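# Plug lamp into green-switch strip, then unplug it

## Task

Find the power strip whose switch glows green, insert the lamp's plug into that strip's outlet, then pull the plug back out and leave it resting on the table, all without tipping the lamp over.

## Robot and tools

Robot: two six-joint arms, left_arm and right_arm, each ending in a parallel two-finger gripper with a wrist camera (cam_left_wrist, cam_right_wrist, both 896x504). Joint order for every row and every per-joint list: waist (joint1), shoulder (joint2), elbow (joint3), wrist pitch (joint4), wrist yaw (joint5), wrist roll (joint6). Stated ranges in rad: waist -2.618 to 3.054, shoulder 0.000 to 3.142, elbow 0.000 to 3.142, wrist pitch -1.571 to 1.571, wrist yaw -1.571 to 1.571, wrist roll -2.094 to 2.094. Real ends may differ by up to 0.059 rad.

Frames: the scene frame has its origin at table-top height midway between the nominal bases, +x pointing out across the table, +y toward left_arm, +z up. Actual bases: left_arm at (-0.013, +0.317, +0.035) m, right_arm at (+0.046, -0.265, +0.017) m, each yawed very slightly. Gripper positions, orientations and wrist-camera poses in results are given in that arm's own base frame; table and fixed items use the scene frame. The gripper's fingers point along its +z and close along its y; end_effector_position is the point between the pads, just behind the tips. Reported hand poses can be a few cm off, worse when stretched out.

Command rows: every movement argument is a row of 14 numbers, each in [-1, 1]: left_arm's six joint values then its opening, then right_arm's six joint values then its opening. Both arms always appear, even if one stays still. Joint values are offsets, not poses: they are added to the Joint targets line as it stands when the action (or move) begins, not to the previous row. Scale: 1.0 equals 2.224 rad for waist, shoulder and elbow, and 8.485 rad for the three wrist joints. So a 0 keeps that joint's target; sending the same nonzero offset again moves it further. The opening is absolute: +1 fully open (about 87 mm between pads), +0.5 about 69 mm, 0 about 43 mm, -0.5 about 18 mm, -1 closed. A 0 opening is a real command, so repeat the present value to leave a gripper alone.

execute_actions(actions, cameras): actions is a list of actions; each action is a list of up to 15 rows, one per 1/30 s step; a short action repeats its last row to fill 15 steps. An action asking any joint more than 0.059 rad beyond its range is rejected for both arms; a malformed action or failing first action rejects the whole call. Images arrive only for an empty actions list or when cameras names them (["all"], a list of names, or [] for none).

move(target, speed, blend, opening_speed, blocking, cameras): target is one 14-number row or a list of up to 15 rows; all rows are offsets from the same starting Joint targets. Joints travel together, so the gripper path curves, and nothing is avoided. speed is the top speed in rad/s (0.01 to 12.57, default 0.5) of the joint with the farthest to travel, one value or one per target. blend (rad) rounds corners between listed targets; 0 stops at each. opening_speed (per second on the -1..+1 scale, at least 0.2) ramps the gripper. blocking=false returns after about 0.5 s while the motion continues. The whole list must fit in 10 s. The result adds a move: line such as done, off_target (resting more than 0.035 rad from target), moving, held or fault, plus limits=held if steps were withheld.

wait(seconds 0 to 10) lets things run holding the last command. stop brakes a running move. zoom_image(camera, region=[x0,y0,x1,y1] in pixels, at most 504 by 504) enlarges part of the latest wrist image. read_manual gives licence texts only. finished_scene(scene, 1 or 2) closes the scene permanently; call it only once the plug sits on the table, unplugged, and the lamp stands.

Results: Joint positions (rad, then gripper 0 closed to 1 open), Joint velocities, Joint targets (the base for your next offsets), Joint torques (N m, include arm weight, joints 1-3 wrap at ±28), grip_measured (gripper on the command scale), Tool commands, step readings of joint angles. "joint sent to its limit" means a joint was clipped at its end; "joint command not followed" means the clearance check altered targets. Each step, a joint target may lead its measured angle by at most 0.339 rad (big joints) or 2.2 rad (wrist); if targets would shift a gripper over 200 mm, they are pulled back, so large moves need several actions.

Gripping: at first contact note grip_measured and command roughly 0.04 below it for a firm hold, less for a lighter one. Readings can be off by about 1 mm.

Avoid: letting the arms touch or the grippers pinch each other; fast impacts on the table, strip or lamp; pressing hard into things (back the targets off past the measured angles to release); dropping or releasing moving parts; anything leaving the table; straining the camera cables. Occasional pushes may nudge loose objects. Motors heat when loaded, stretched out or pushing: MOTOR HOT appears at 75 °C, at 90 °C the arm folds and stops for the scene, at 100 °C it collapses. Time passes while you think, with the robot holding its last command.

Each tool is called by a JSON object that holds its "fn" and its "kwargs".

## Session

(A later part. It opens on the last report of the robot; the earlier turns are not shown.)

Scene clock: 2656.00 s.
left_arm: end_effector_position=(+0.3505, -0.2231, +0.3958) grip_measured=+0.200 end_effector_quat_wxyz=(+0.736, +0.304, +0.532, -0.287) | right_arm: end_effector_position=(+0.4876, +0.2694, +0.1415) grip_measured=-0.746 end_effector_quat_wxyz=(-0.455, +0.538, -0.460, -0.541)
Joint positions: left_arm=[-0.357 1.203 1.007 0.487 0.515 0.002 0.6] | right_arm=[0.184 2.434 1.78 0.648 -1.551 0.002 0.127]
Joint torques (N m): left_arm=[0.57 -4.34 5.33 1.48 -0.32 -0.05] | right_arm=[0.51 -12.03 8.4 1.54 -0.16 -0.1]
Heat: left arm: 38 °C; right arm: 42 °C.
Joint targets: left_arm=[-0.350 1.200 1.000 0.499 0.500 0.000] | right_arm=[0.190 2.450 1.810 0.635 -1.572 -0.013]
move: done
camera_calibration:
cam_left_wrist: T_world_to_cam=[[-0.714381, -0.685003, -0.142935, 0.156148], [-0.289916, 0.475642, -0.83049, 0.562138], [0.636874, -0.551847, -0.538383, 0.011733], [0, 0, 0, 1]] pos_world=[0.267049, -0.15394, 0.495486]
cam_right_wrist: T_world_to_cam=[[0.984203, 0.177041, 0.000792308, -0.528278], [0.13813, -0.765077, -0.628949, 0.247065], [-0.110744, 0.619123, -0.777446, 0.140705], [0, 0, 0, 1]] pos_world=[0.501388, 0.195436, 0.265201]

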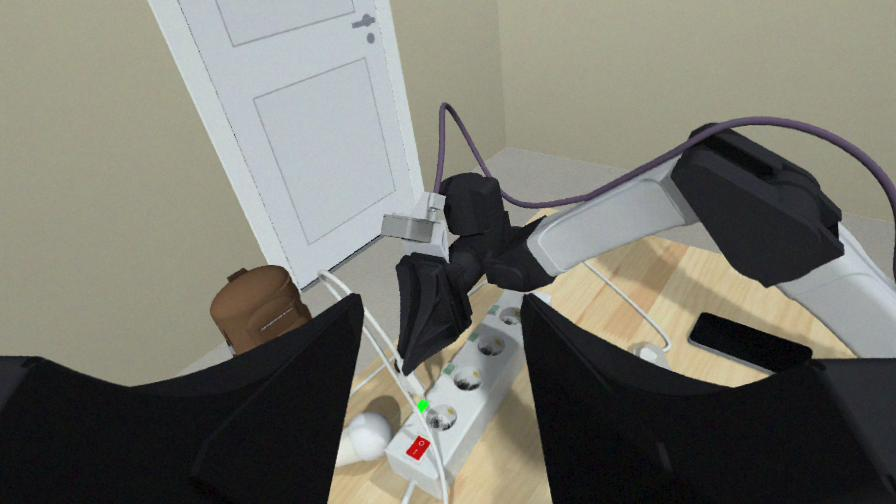

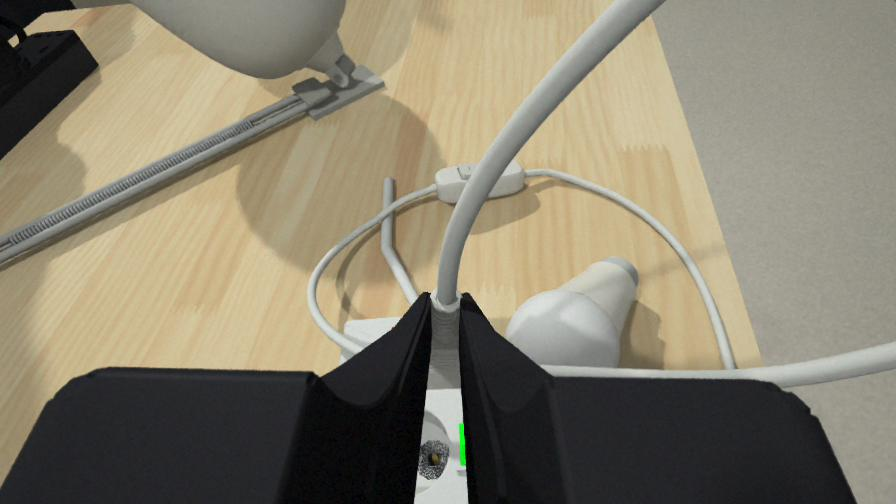

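{"fn": "move", "kwargs": {"target": [0,0,0,0,0,0,0.2,-0.0031,-0.0135,-0.0787,0.013,-0.0005,0,-0.95], "cameras": ["all"]}}

{"fn": "zoom_image", "kwargs": {"camera": "cam_left_wrist", "region": [370, 320, 520, 470]}}

{"fn": "zoom_image", "kwargs": {"camera": "cam_right_wrist", "region": [350, 304, 550, 504]}}

Scene clock: 2683.93 s.
left_arm: end_effector_position=(+0.3505, -0.2231, +0.3958) grip_measured=+0.200 end_effector_quat_wxyz=(+0.736, +0.304, +0.532, -0.287) | right_arm: end_effector_position=(+0.4694, +0.2660, +0.1085) grip_measured=-0.746 end_effector_quat_wxyz=(-0.439, +0.528, -0.471, -0.554)
Joint positions: left_arm=[-0.357 1.203 1.007 0.487 0.515 0.002 0.6] | right_arm=[0.184 2.434 1.65 0.727 -1.558 0.001 0.127]
Joint torques (N m): left_arm=[0.54 -4.29 5.31 1.52 -0.28 0.01] | right_arm=[-0.13 -14.58 4.05 1.91 -0.2 -0.1]
Heat: left arm: 37 °C; right arm: 45 °C.
Joint targets: left_arm=[-0.350 1.200 1.000 0.499 0.500 0.000] | right_arm=[0.183 2.420 1.634 0.745 -1.576 -0.013]
move: done
camera_calibration:
cam_left_wrist: T_world_to_cam=[[-0.714381, -0.685003, -0.142935, 0.156148], [-0.289916, 0.475642, -0.83049, 0.562138], [0.636874, -0.551847, -0.538383, 0.011733], [0, 0, 0, 1]] pos_world=[0.267049, -0.15394, 0.495486]
cam_right_wrist: T_world_to_cam=[[0.981845, 0.183215, -0.0491253, -0.504869], [0.112242, -0.769937, -0.62817, 0.239642], [-0.152913, 0.611252, -0.776523, 0.136912], [0, 0, 0, 1]] pos_world=[0.489741, 0.193321, 0.232049]

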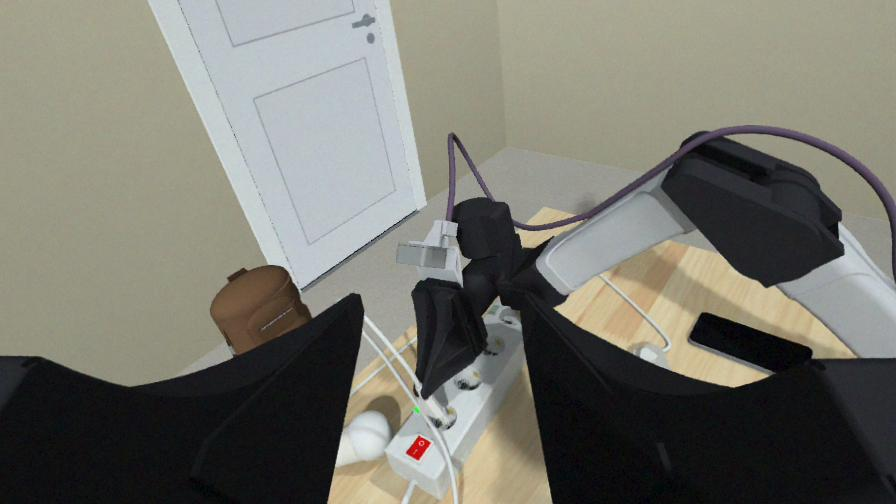

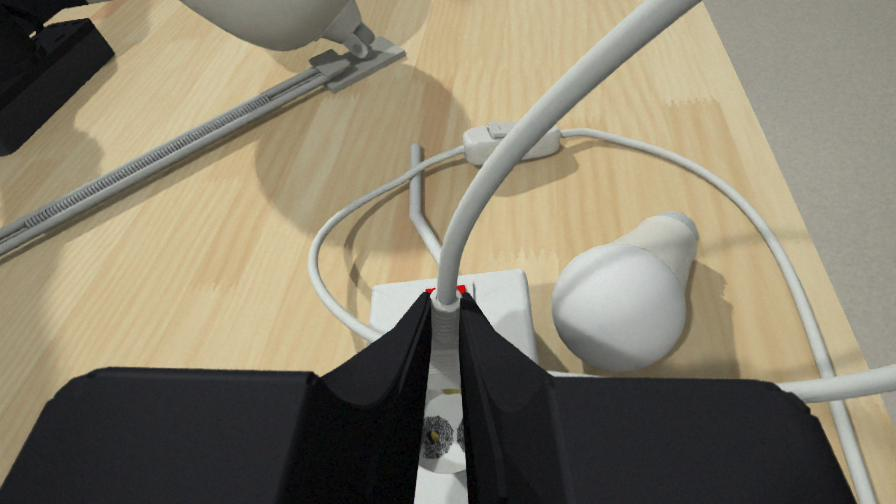

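Scaled by 3.360.

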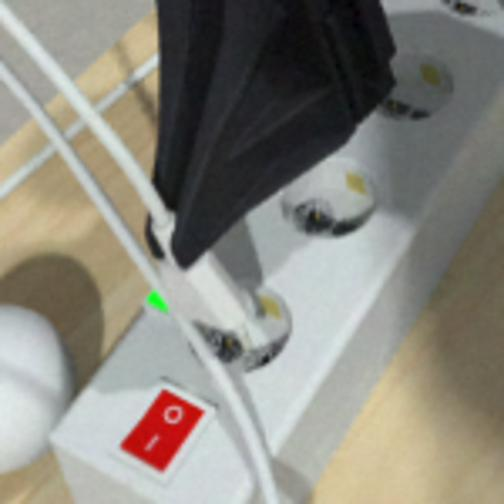

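Scaled by 2.520.

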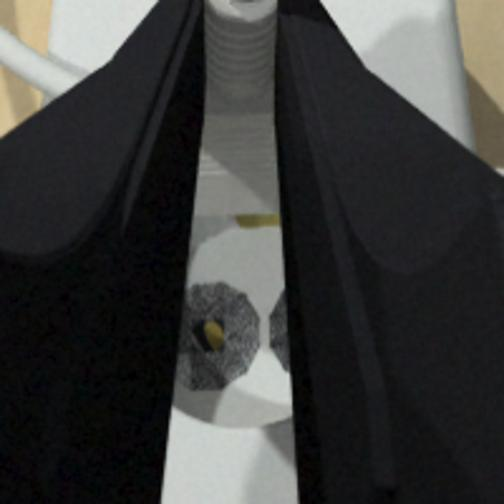

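{"fn": "move", "kwargs": {"target": [0,0,0,0,0,0,0.2,0,0.036,-0.0135,0.0169,0,0,-0.95], "speed": 0.3, "cameras": ["all"]}}

{"fn": "zoom_image", "kwargs": {"camera": "cam_left_wrist", "region": [370, 320, 520, 470]}}

{"fn": "zoom_image", "kwargs": {"camera": "cam_right_wrist", "region": [370, 304, 530, 464]}}

Scene clock: 2708.50 s.
left_arm: end_effector_position=(+0.3505, -0.2231, +0.3958) grip_measured=+0.200 end_effector_quat_wxyz=(+0.736, +0.304, +0.532, -0.287) | right_arm: end_effector_position=(+0.4685, +0.2658, +0.0944) grip_measured=-0.746 end_effector_quat_wxyz=(-0.459, +0.551, -0.443, -0.538)
Joint positions: left_arm=[-0.357 1.203 1.007 0.487 0.515 0.002 0.6] | right_arm=[0.184 2.473 1.628 0.877 -1.574 0.001 0.127]
Joint torques (N m): left_arm=[0.57 -4.4 5.38 1.48 -0.27 0.03] | right_arm=[-0.17 -10.65 3.08 1.76 0.04 -0.09]
Motor temperatures (°C): left_arm=[23 36 37 34 23 22 21] | right_arm=[22 51 36 29 24 24 26]
Heat: left arm: 37 °C; right arm: 51 °C.
Joint targets: left_arm=[-0.350 1.200 1.000 0.499 0.500 0.000] | right_arm=[0.183 2.500 1.604 0.888 -1.576 -0.013]
move: done
camera_calibration:
cam_left_wrist: T_world_to_cam=[[-0.714381, -0.685003, -0.142935, 0.156148], [-0.289916, 0.475642, -0.83049, 0.562138], [0.636874, -0.551847, -0.538383, 0.011733], [0, 0, 0, 1]] pos_world=[0.267049, -0.15394, 0.495486]
cam_right_wrist: T_world_to_cam=[[0.979208, 0.198933, 0.0397084, -0.515964], [0.179301, -0.757199, -0.628093, 0.195984], [-0.0948814, 0.622153, -0.777125, 0.0958391], [0, 0, 0, 1]] pos_world=[0.479189, 0.191415, 0.218063]

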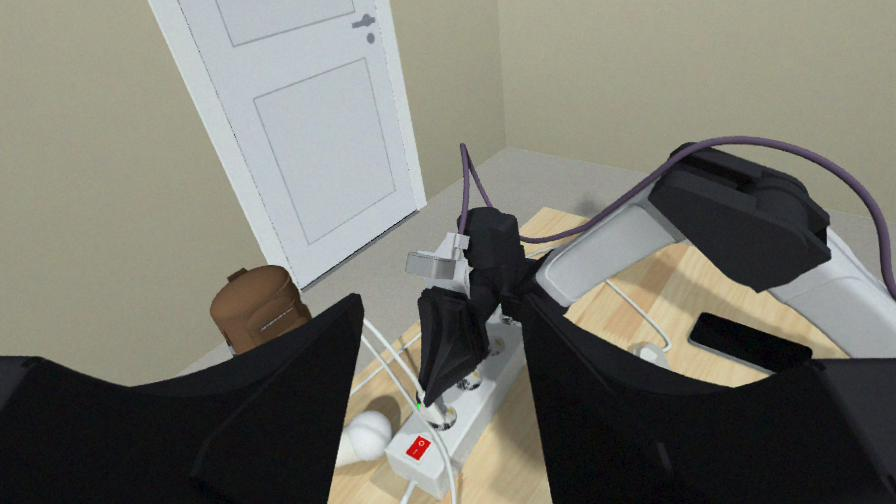

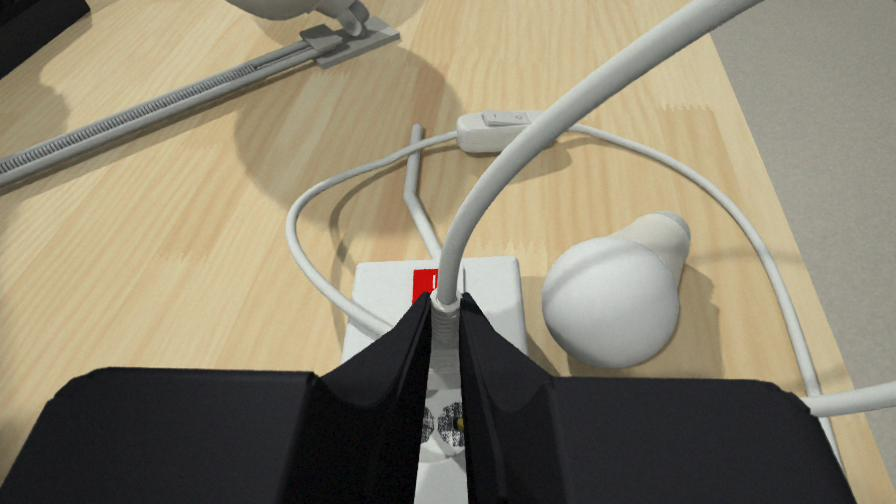

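Scaled by 3.360.

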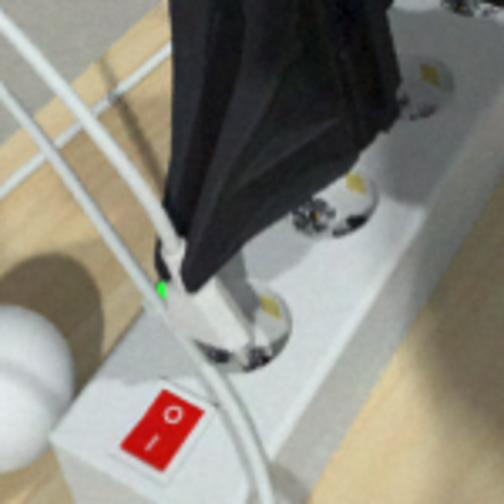

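Scaled by 3.150.

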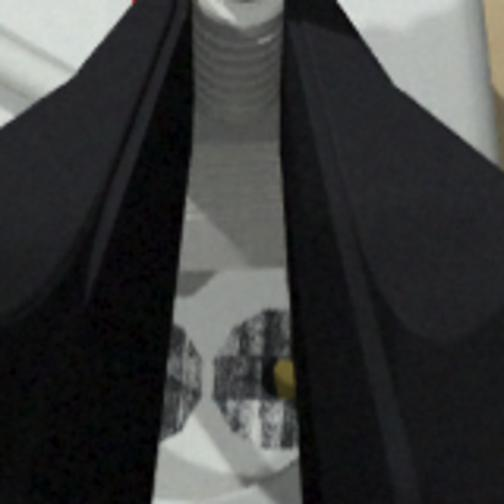

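{"fn": "move", "kwargs": {"target": [0,0,0,0,0,0,0.2,0,0.0112,-0.0018,0,0,0,-0.95], "speed": 0.3, "cameras": ["all"]}}

{"fn": "zoom_image", "kwargs": {"camera": "cam_left_wrist", "region": [370, 320, 520, 470]}}

{"fn": "zoom_image", "kwargs": {"camera": "cam_right_wrist", "region": [370, 304, 530, 464]}}

Scene clock: 2753.43 s.
left_arm: end_effector_position=(+0.3505, -0.2231, +0.3958) grip_measured=+0.200 end_effector_quat_wxyz=(+0.736, +0.304, +0.532, -0.287) | right_arm: end_effector_position=(+0.4681, +0.2658, +0.0925) grip_measured=-0.746 end_effector_quat_wxyz=(-0.461, +0.556, -0.437, -0.536)
Joint positions: left_arm=[-0.357 1.203 1.007 0.487 0.515 0.002 0.6] | right_arm=[0.184 2.48 1.628 0.899 -1.58 0.001 0.127]
Joint torques (N m): left_arm=[0.66 -4.56 5.35 1.55 -0.31 0.01] | right_arm=[-0.13 -9.02 2.76 1.51 0.13 -0.11]
Heat: left arm: 37 °C; right arm: 50 °C.
Joint targets: left_arm=[-0.350 1.200 1.000 0.499 0.500 0.000] | right_arm=[0.183 2.525 1.600 0.888 -1.576 -0.013]
move: off_target (right_arm); right_arm: the shoulder is farthest, 0.045 rad from its target
camera_calibration:
cam_left_wrist: T_world_to_cam=[[-0.714381, -0.685003, -0.142935, 0.156148], [-0.289916, 0.475642, -0.83049, 0.562138], [0.636874, -0.551847, -0.538383, 0.011733], [0, 0, 0, 1]] pos_world=[0.267049, -0.15394, 0.495486]
cam_right_wrist: T_world_to_cam=[[0.977204, 0.205187, 0.0545029, -0.517602], [0.193402, -0.754487, -0.627172, 0.187404], [-0.0875656, 0.623416, -0.776971, 0.0906128], [0, 0, 0, 1]] pos_world=[0.477493, 0.191109, 0.216149]

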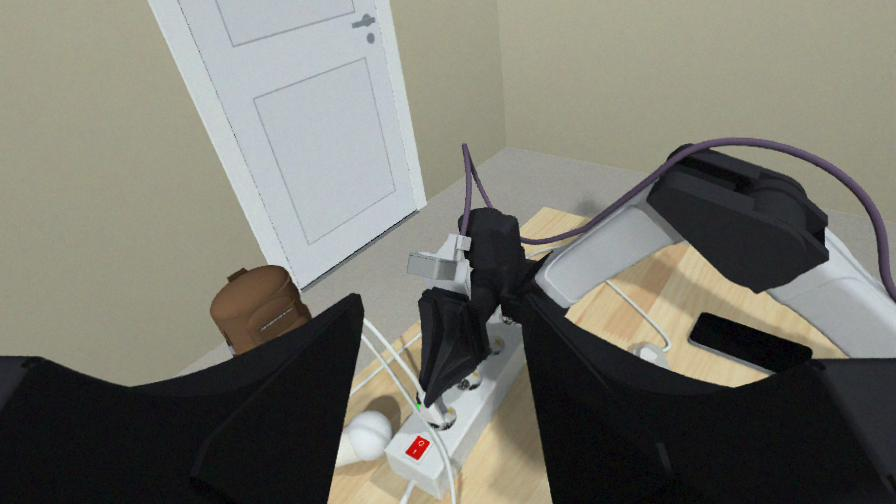

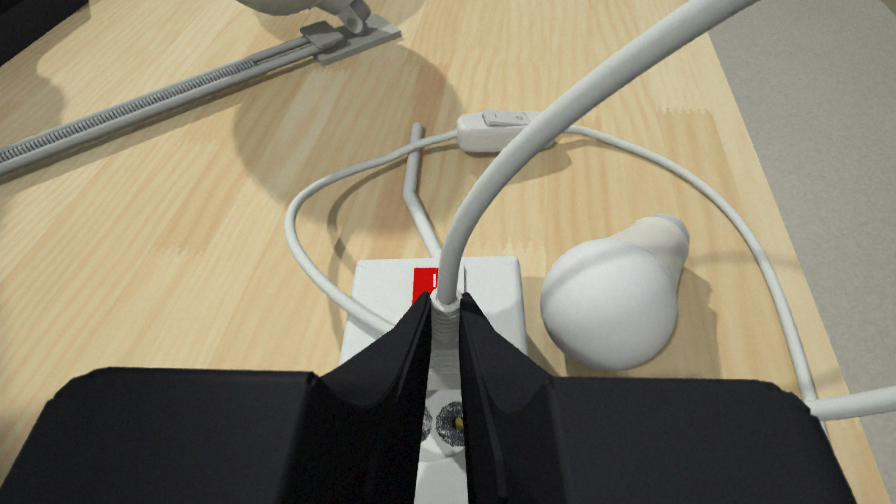

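Scaled by 3.360.

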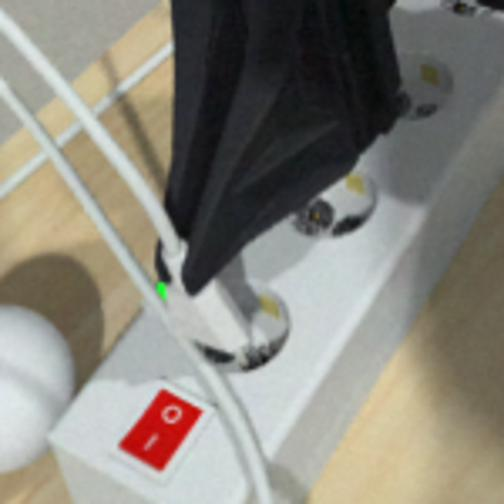

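Scaled by 3.150.

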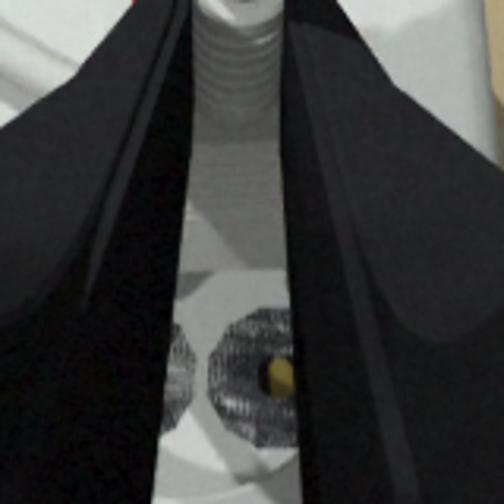

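{"fn": "move", "kwargs": {"target": [0,0,0,0,0,0,0.2,-0.0085,-0.0315,-0.009,-0.0062,0,0,-0.95], "speed": 0.3, "cameras": ["all"]}}

{"fn": "zoom_image", "kwargs": {"camera": "cam_left_wrist", "region": [370, 320, 520, 470]}}

{"fn": "zoom_image", "kwargs": {"camera": "cam_right_wrist", "region": [370, 304, 530, 464]}}

Scene clock: 2778.57 s.
left_arm: end_effector_position=(+0.3505, -0.2231, +0.3958) grip_measured=+0.200 end_effector_quat_wxyz=(+0.736, +0.304, +0.532, -0.287) | right_arm: end_effector_position=(+0.4684, +0.2591, +0.0928) grip_measured=-0.746 end_effector_quat_wxyz=(-0.462, +0.550, -0.445, -0.535)
Joint positions: left_arm=[-0.357 1.203 1.007 0.487 0.515 0.002 0.6] | right_arm=[0.171 2.466 1.608 0.884 -1.578 -0.007 0.127]
Joint torques (N m): left_arm=[0.69 -4.29 5.33 1.53 -0.28 -0.02] | right_arm=[-0.7 -14.05 2.77 1.09 0.08 0]
Heat: left arm: 37 °C; right arm: 49 °C.
Joint targets: left_arm=[-0.350 1.200 1.000 0.499 0.500 0.000] | right_arm=[0.164 2.455 1.580 0.836 -1.576 -0.013]
move: off_target (right_arm); right_arm: the wrist pitch is farthest, 0.048 rad from its target
camera_calibration:
cam_left_wrist: T_world_to_cam=[[-0.714381, -0.685003, -0.142935, 0.156148], [-0.289916, 0.475642, -0.83049, 0.562138], [0.636874, -0.551847, -0.538383, 0.011733], [0, 0, 0, 1]] pos_world=[0.267049, -0.15394, 0.495486]
cam_right_wrist: T_world_to_cam=[[0.980889, 0.189994, 0.0419401, -0.513103], [0.173789, -0.758616, -0.627933, 0.192818], [-0.087487, 0.623221, -0.777137, 0.095047], [0, 0, 0, 1]] pos_world=[0.478103, 0.184526, 0.216461]

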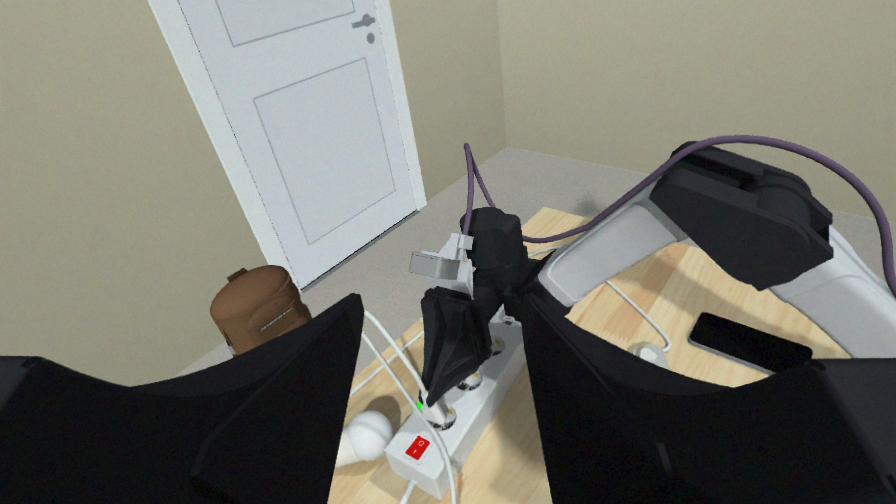

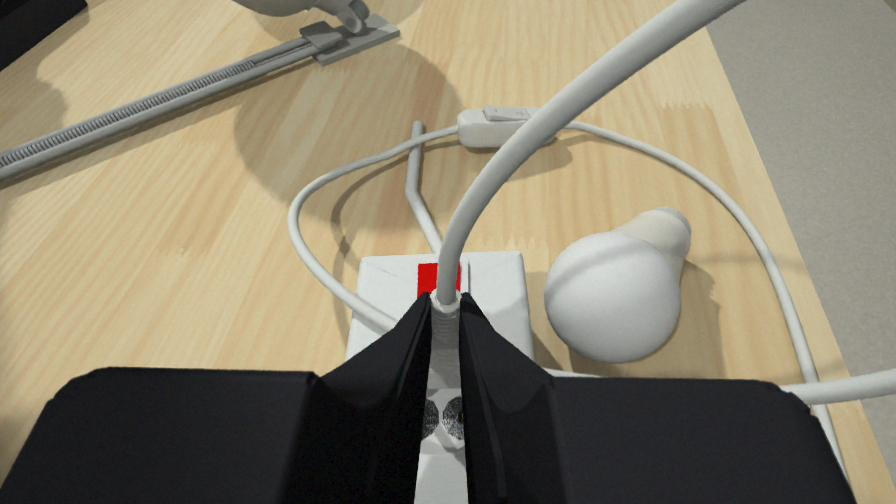

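Scaled by 3.360.

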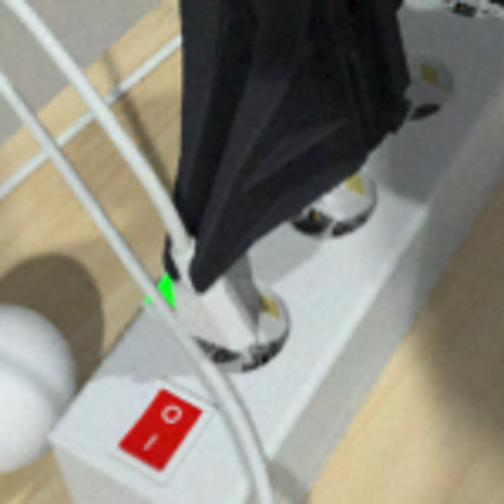

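Scaled by 3.150.

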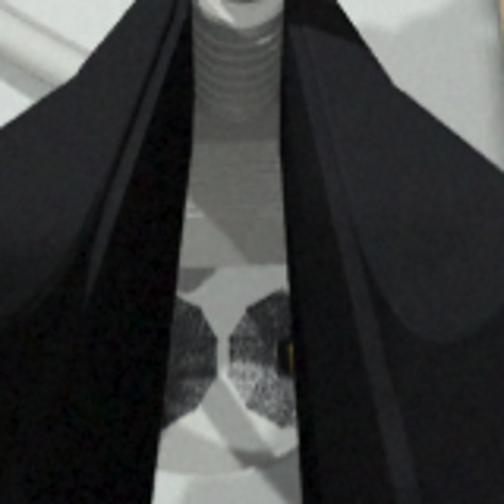

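{"fn": "move", "kwargs": {"target": [0,0,0,0,0,0,0.2,-0.0058,-0.0135,-0.0013,-0.0054,0,0,-0.95], "speed": 0.3, "cameras": ["all"]}}

{"fn": "zoom_image", "kwargs": {"camera": "cam_left_wrist", "region": [370, 320, 520, 470]}}

{"fn": "zoom_image", "kwargs": {"camera": "cam_right_wrist", "region": [370, 304, 530, 464]}}

Scene clock: 2793.73 s.
left_arm: end_effector_position=(+0.3505, -0.2231, +0.3958) grip_measured=+0.200 end_effector_quat_wxyz=(+0.736, +0.304, +0.532, -0.287) | right_arm: end_effector_position=(+0.4666, +0.2518, +0.0904) grip_measured=-0.746 end_effector_quat_wxyz=(-0.446, +0.529, -0.469, -0.549)
Joint positions: left_arm=[-0.357 1.203 1.007 0.487 0.515 0.002 0.6] | right_arm=[0.158 2.451 1.594 0.807 -1.577 -0.007 0.127]
Joint torques (N m): left_arm=[0.79 -4.51 5.5 1.55 -0.33 -0.02] | right_arm=[-0.65 -15.54 3.75 1.48 0.03 0.01]
Motor temperatures (°C): left_arm=[23 33 37 34 23 22 21] | right_arm=[22 59 34 27 23 24 27]
Heat: left arm: 37 °C; right arm: 59 °C.
Joint targets: left_arm=[-0.350 1.200 1.000 0.499 0.500 0.000] | right_arm=[0.151 2.425 1.577 0.790 -1.576 -0.013]
move: done
camera_calibration:
cam_left_wrist: T_world_to_cam=[[-0.714381, -0.685003, -0.142935, 0.156148], [-0.289916, 0.475642, -0.83049, 0.562138], [0.636874, -0.551847, -0.538383, 0.011733], [0, 0, 0, 1]] pos_world=[0.267049, -0.15394, 0.495486]
cam_right_wrist: T_world_to_cam=[[0.983897, 0.175486, -0.0339189, -0.500834], [0.115389, -0.768577, -0.629265, 0.215926], [-0.136497, 0.615219, -0.77645, 0.122414], [0, 0, 0, 1]] pos_world=[0.484563, 0.178534, 0.213936]

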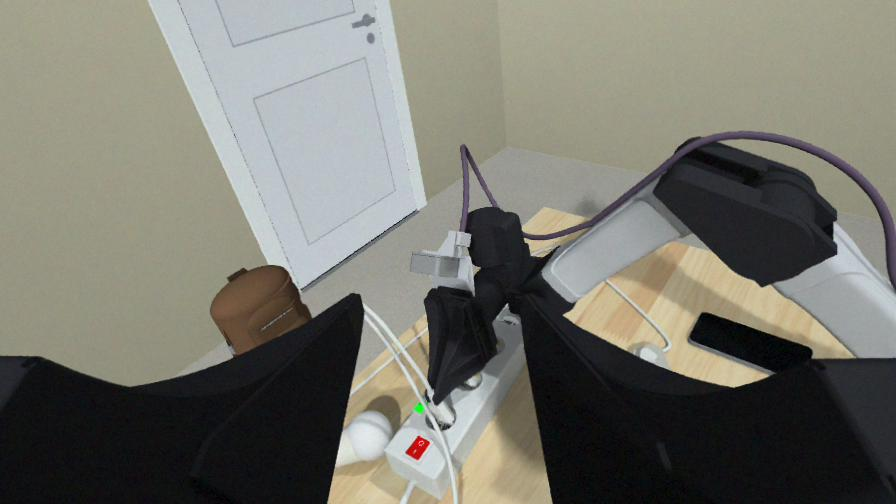

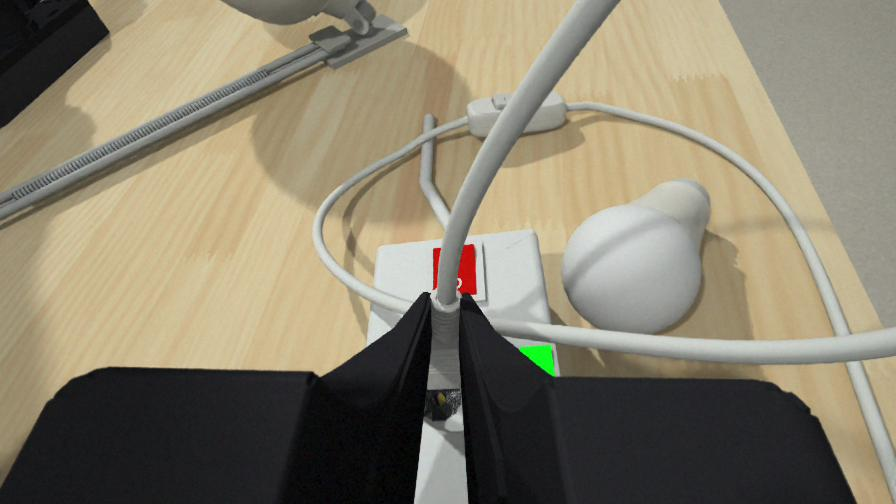

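Scaled by 3.360.

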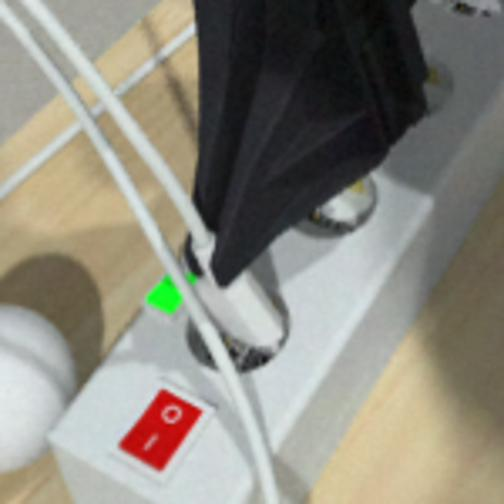

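Scaled by 3.150.

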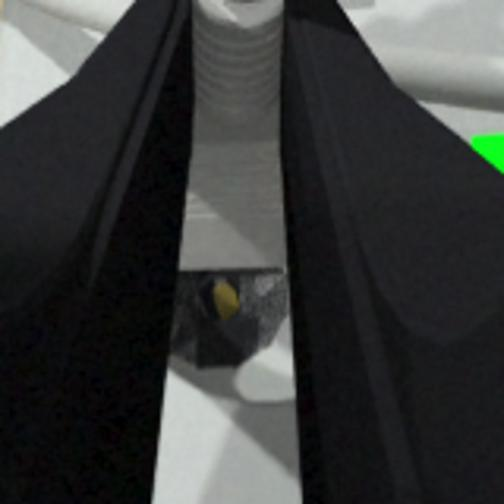

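{"fn": "move", "kwargs": {"target": [0,0,0,0,0,0,0.2,0,0,0,0.0082,0,0,-0.95], "speed": 0.3, "cameras": ["all"]}}

{"fn": "zoom_image", "kwargs": {"camera": "cam_left_wrist", "region": [370, 320, 520, 470]}}

{"fn": "zoom_image", "kwargs": {"camera": "cam_right_wrist", "region": [370, 304, 530, 464]}}

Scene clock: 2810.67 s.
left_arm: end_effector_position=(+0.3505, -0.2231, +0.3958) grip_measured=+0.200 end_effector_quat_wxyz=(+0.736, +0.304, +0.532, -0.287) | right_arm: end_effector_position=(+0.4681, +0.2521, +0.0928) grip_measured=-0.746 end_effector_quat_wxyz=(-0.455, +0.537, -0.460, -0.541)
Joint positions: left_arm=[-0.357 1.203 1.007 0.487 0.515 0.002 0.6] | right_arm=[0.158 2.451 1.594 0.841 -1.577 -0.007 0.127]
Joint torques (N m): left_arm=[0.61 -4.52 5.63 1.48 -0.3 -0.03] | right_arm=[-0.65 -15.6 3.66 1.87 0.02 -0.01]
Motor temperatures (°C): left_arm=[23 33 37 34 23 22 21] | right_arm=[22 60 33 27 23 24 27]
Heat: left arm: 37 °C; right arm: 60 °C.
Joint targets: left_arm=[-0.350 1.200 1.000 0.499 0.500 0.000] | right_arm=[0.151 2.425 1.577 0.859 -1.576 -0.013]
move: done
camera_calibration:
cam_left_wrist: T_world_to_cam=[[-0.714381, -0.685003, -0.142935, 0.156148], [-0.289916, 0.475642, -0.83049, 0.562138], [0.636874, -0.551847, -0.538383, 0.011733], [0, 0, 0, 1]] pos_world=[0.267049, -0.15394, 0.495486]
cam_right_wrist: T_world_to_cam=[[0.984466, 0.175575, 0.000411163, -0.505671], [0.136726, -0.765159, -0.629156, 0.206645], [-0.11015, 0.619439, -0.777279, 0.111005], [0, 0, 0, 1]] pos_world=[0.481789, 0.178138, 0.216501]

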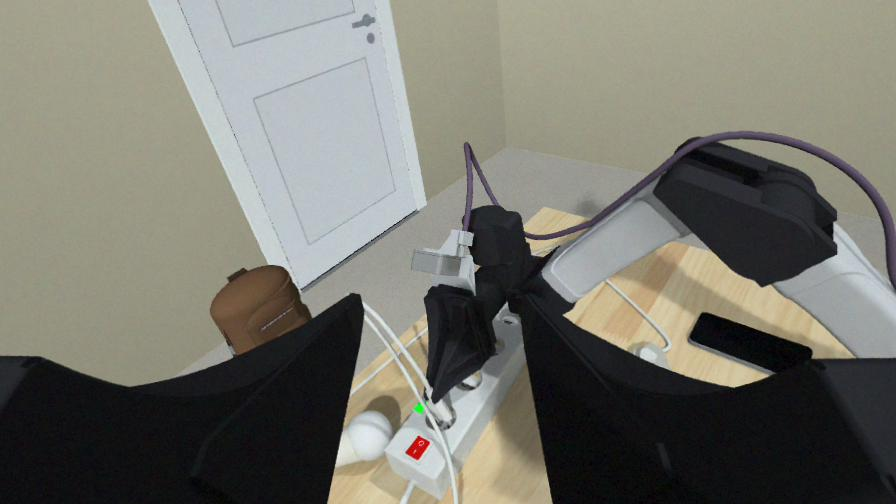

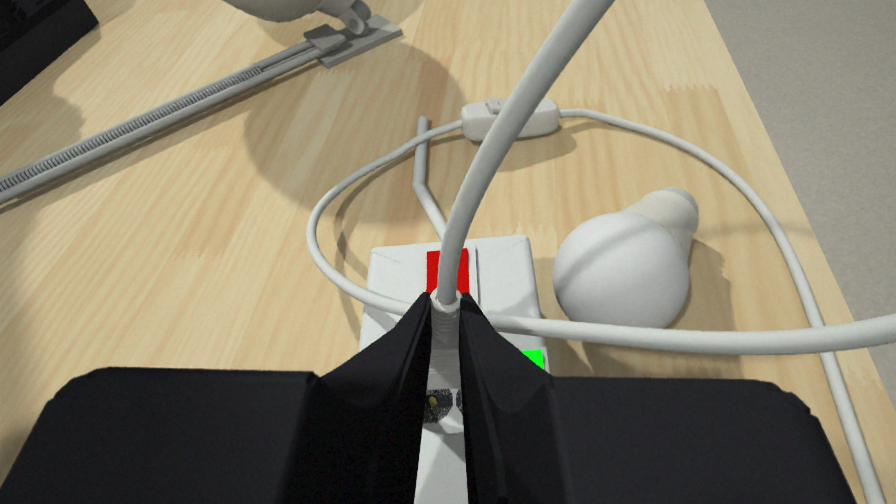

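Scaled by 3.360.

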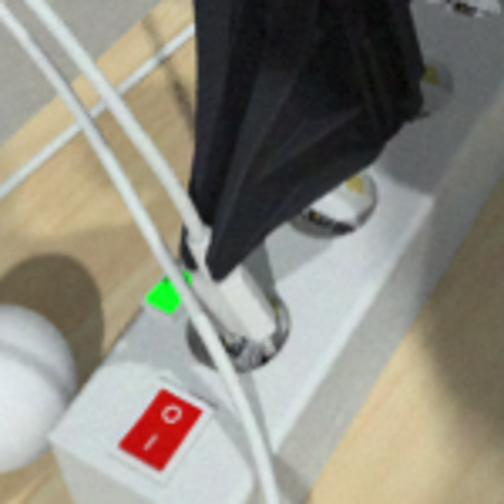

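Scaled by 3.150.

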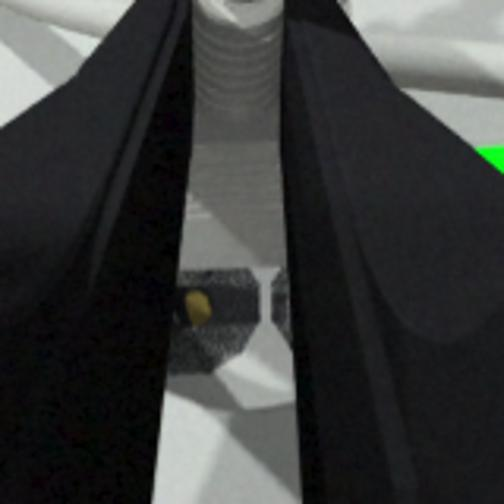

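{"fn": "move", "kwargs": {"target": [0,0,0,0,0,0,0.2,-0.0015,0.0265,0.029,-0.0057,0,0,-0.95], "speed": 0.2, "cameras": ["all"]}}

{"fn": "zoom_image", "kwargs": {"camera": "cam_left_wrist", "region": [370, 320, 520, 470]}}

{"fn": "zoom_image", "kwargs": {"camera": "cam_right_wrist", "region": [370, 304, 530, 464]}}

Scene clock: 2829.07 s.
left_arm: end_effector_position=(+0.3505, -0.2231, +0.3958) grip_measured=+0.200 end_effector_quat_wxyz=(+0.736, +0.304, +0.532, -0.287) | right_arm: end_effector_position=(+0.4716, +0.2513, +0.0897) grip_measured=-0.746 end_effector_quat_wxyz=(-0.453, +0.534, -0.464, -0.543)
Joint positions: left_arm=[-0.357 1.203 1.007 0.487 0.515 0.002 0.6] | right_arm=[0.155 2.467 1.614 0.825 -1.577 -0.007 0.127]
Joint torques (N m): left_arm=[0.73 -4.36 5.29 1.5 -0.35 -0.03] | right_arm=[-0.65 -11.6 7.69 1.49 0.03 0]
Motor temperatures (°C): left_arm=[23 32 37 34 23 22 21] | right_arm=[22 62 33 29 23 24 27]
Heat: left arm: 37 °C; right arm: 62 °C.
Joint targets: left_arm=[-0.350 1.200 1.000 0.499 0.500 0.000] | right_arm=[0.148 2.484 1.642 0.811 -1.576 -0.013]
move: done
camera_calibration:
cam_left_wrist: T_world_to_cam=[[-0.714381, -0.685003, -0.142935, 0.156148], [-0.289916, 0.475642, -0.83049, 0.562138], [0.636874, -0.551847, -0.538383, 0.011733], [0, 0, 0, 1]] pos_world=[0.267049, -0.15394, 0.495486]
cam_right_wrist: T_world_to_cam=[[0.984876, 0.172907, -0.0110426, -0.507469], [0.127544, -0.766675, -0.62924, 0.208292], [-0.117266, 0.618315, -0.777133, 0.113045], [0, 0, 0, 1]] pos_world=[0.486484, 0.17754, 0.213313]

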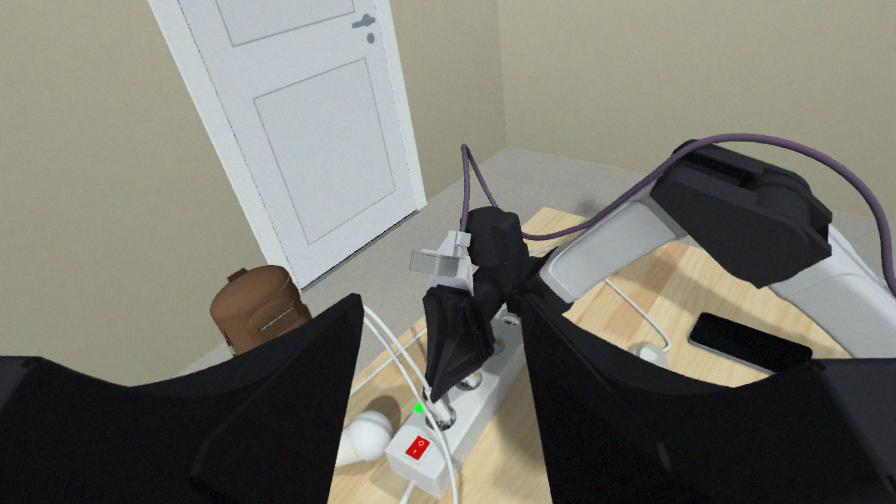

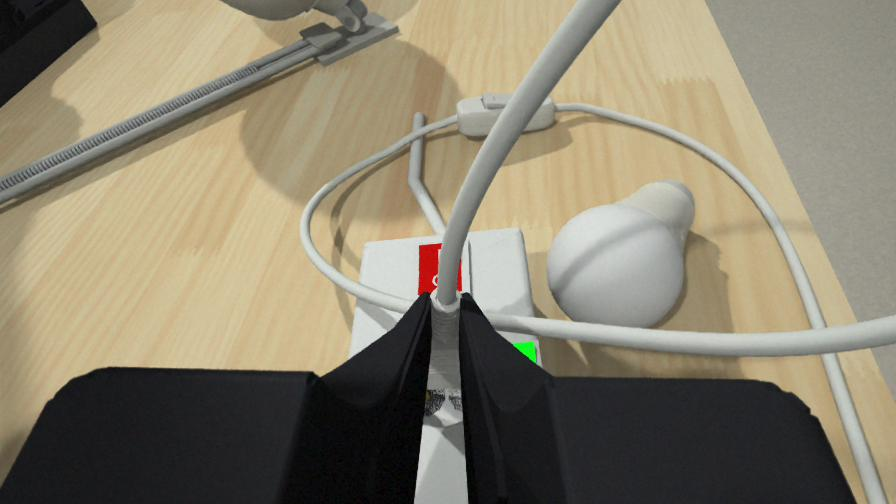

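Scaled by 3.360.

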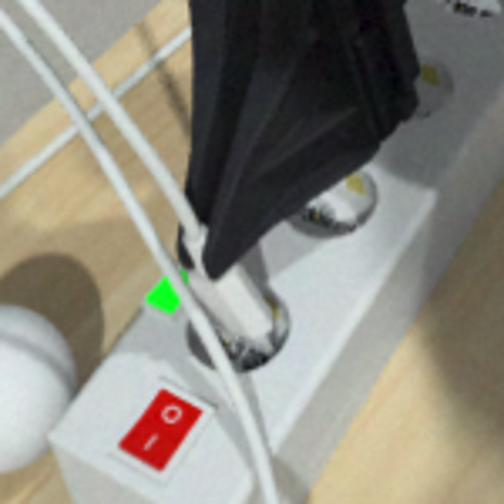

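Scaled by 3.150.

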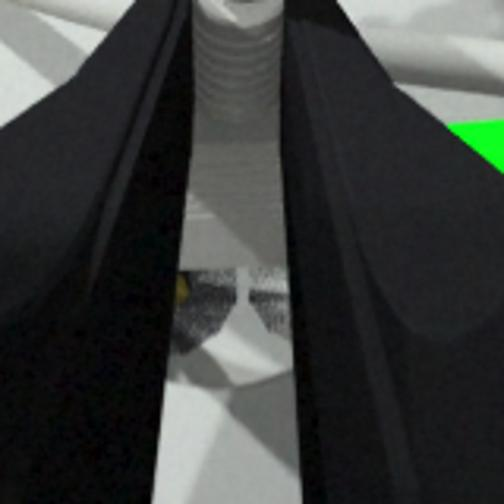

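{"fn": "move", "kwargs": {"target": [0,0,0,0,0,0,0.2,0,0.0225,-0.004,0.006,0,0,-0.95], "speed": 0.2, "cameras": ["all"]}}

{"fn": "zoom_image", "kwargs": {"camera": "cam_left_wrist", "region": [370, 320, 520, 470]}}

{"fn": "zoom_image", "kwargs": {"camera": "cam_right_wrist", "region": [370, 304, 530, 464]}}

Scene clock: 2843.00 s.
left_arm: end_effector_position=(+0.3505, -0.2231, +0.3958) grip_measured=+0.200 end_effector_quat_wxyz=(+0.736, +0.304, +0.532, -0.287) | right_arm: end_effector_position=(+0.4719, +0.2513, +0.0797) grip_measured=-0.746 end_effector_quat_wxyz=(-0.454, +0.536, -0.461, -0.543)
Joint positions: left_arm=[-0.357 1.203 1.007 0.487 0.515 0.002 0.6] | right_arm=[0.155 2.494 1.616 0.862 -1.58 -0.002 0.127]
Joint torques (N m): left_arm=[0.61 -4.4 5.45 1.53 -0.32 -0.03] | right_arm=[-0.62 -9.51 6.67 1.64 0.06 -0.06]
Motor temperatures (°C): left_arm=[23 32 37 34 23 22 21] | right_arm=[22 61 35 28 23 24 27]
Heat: left arm: 37 °C; right arm: 61 °C.
Joint targets: left_arm=[-0.350 1.200 1.000 0.499 0.500 0.000] | right_arm=[0.148 2.534 1.633 0.862 -1.576 -0.013]
move: off_target (right_arm); right_arm: the shoulder is farthest, 0.040 rad from its target
camera_calibration:
cam_left_wrist: T_world_to_cam=[[-0.714381, -0.685003, -0.142935, 0.156148], [-0.289916, 0.475642, -0.83049, 0.562138], [0.636874, -0.551847, -0.538383, 0.011733], [0, 0, 0, 1]] pos_world=[0.267049, -0.15394, 0.495486]
cam_right_wrist: T_world_to_cam=[[0.984266, 0.176632, -0.00458306, -0.509042], [0.134441, -0.765488, -0.629248, 0.198442], [-0.114653, 0.618732, -0.777191, 0.104054], [0, 0, 0, 1]] pos_world=[0.486284, 0.177436, 0.203406]

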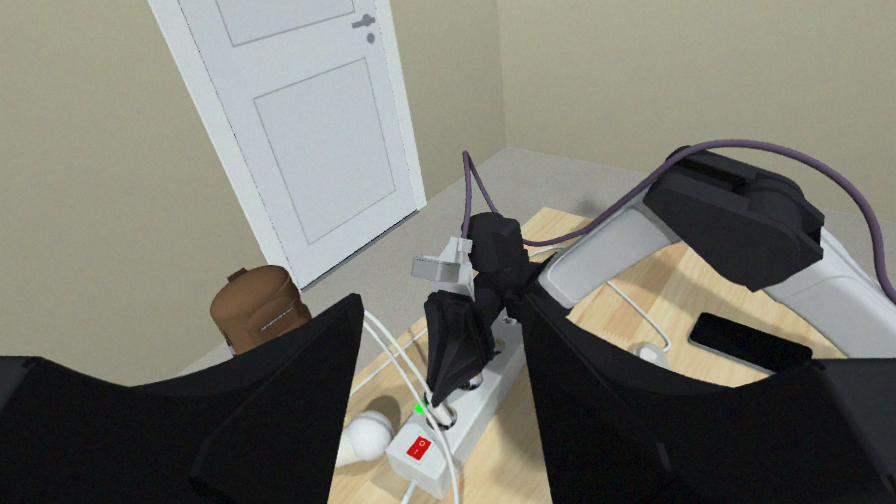

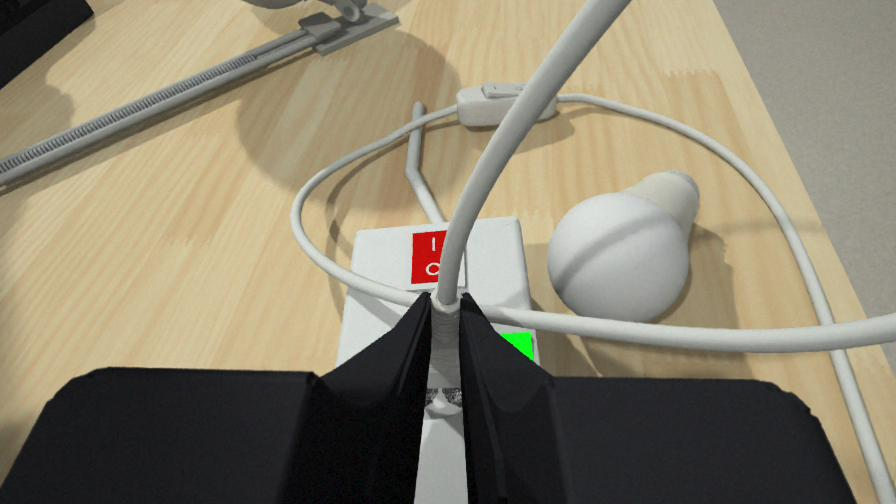

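Scaled by 3.360.

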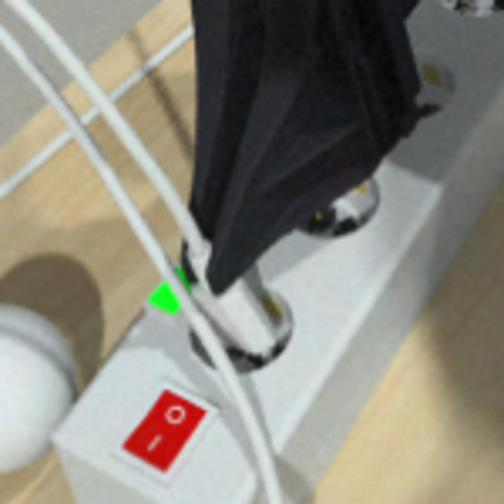

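Scaled by 3.150.

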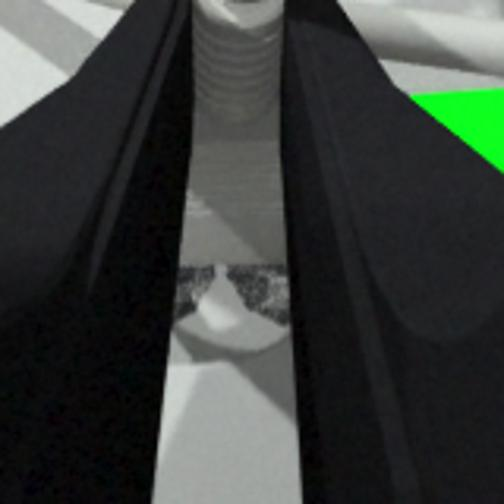

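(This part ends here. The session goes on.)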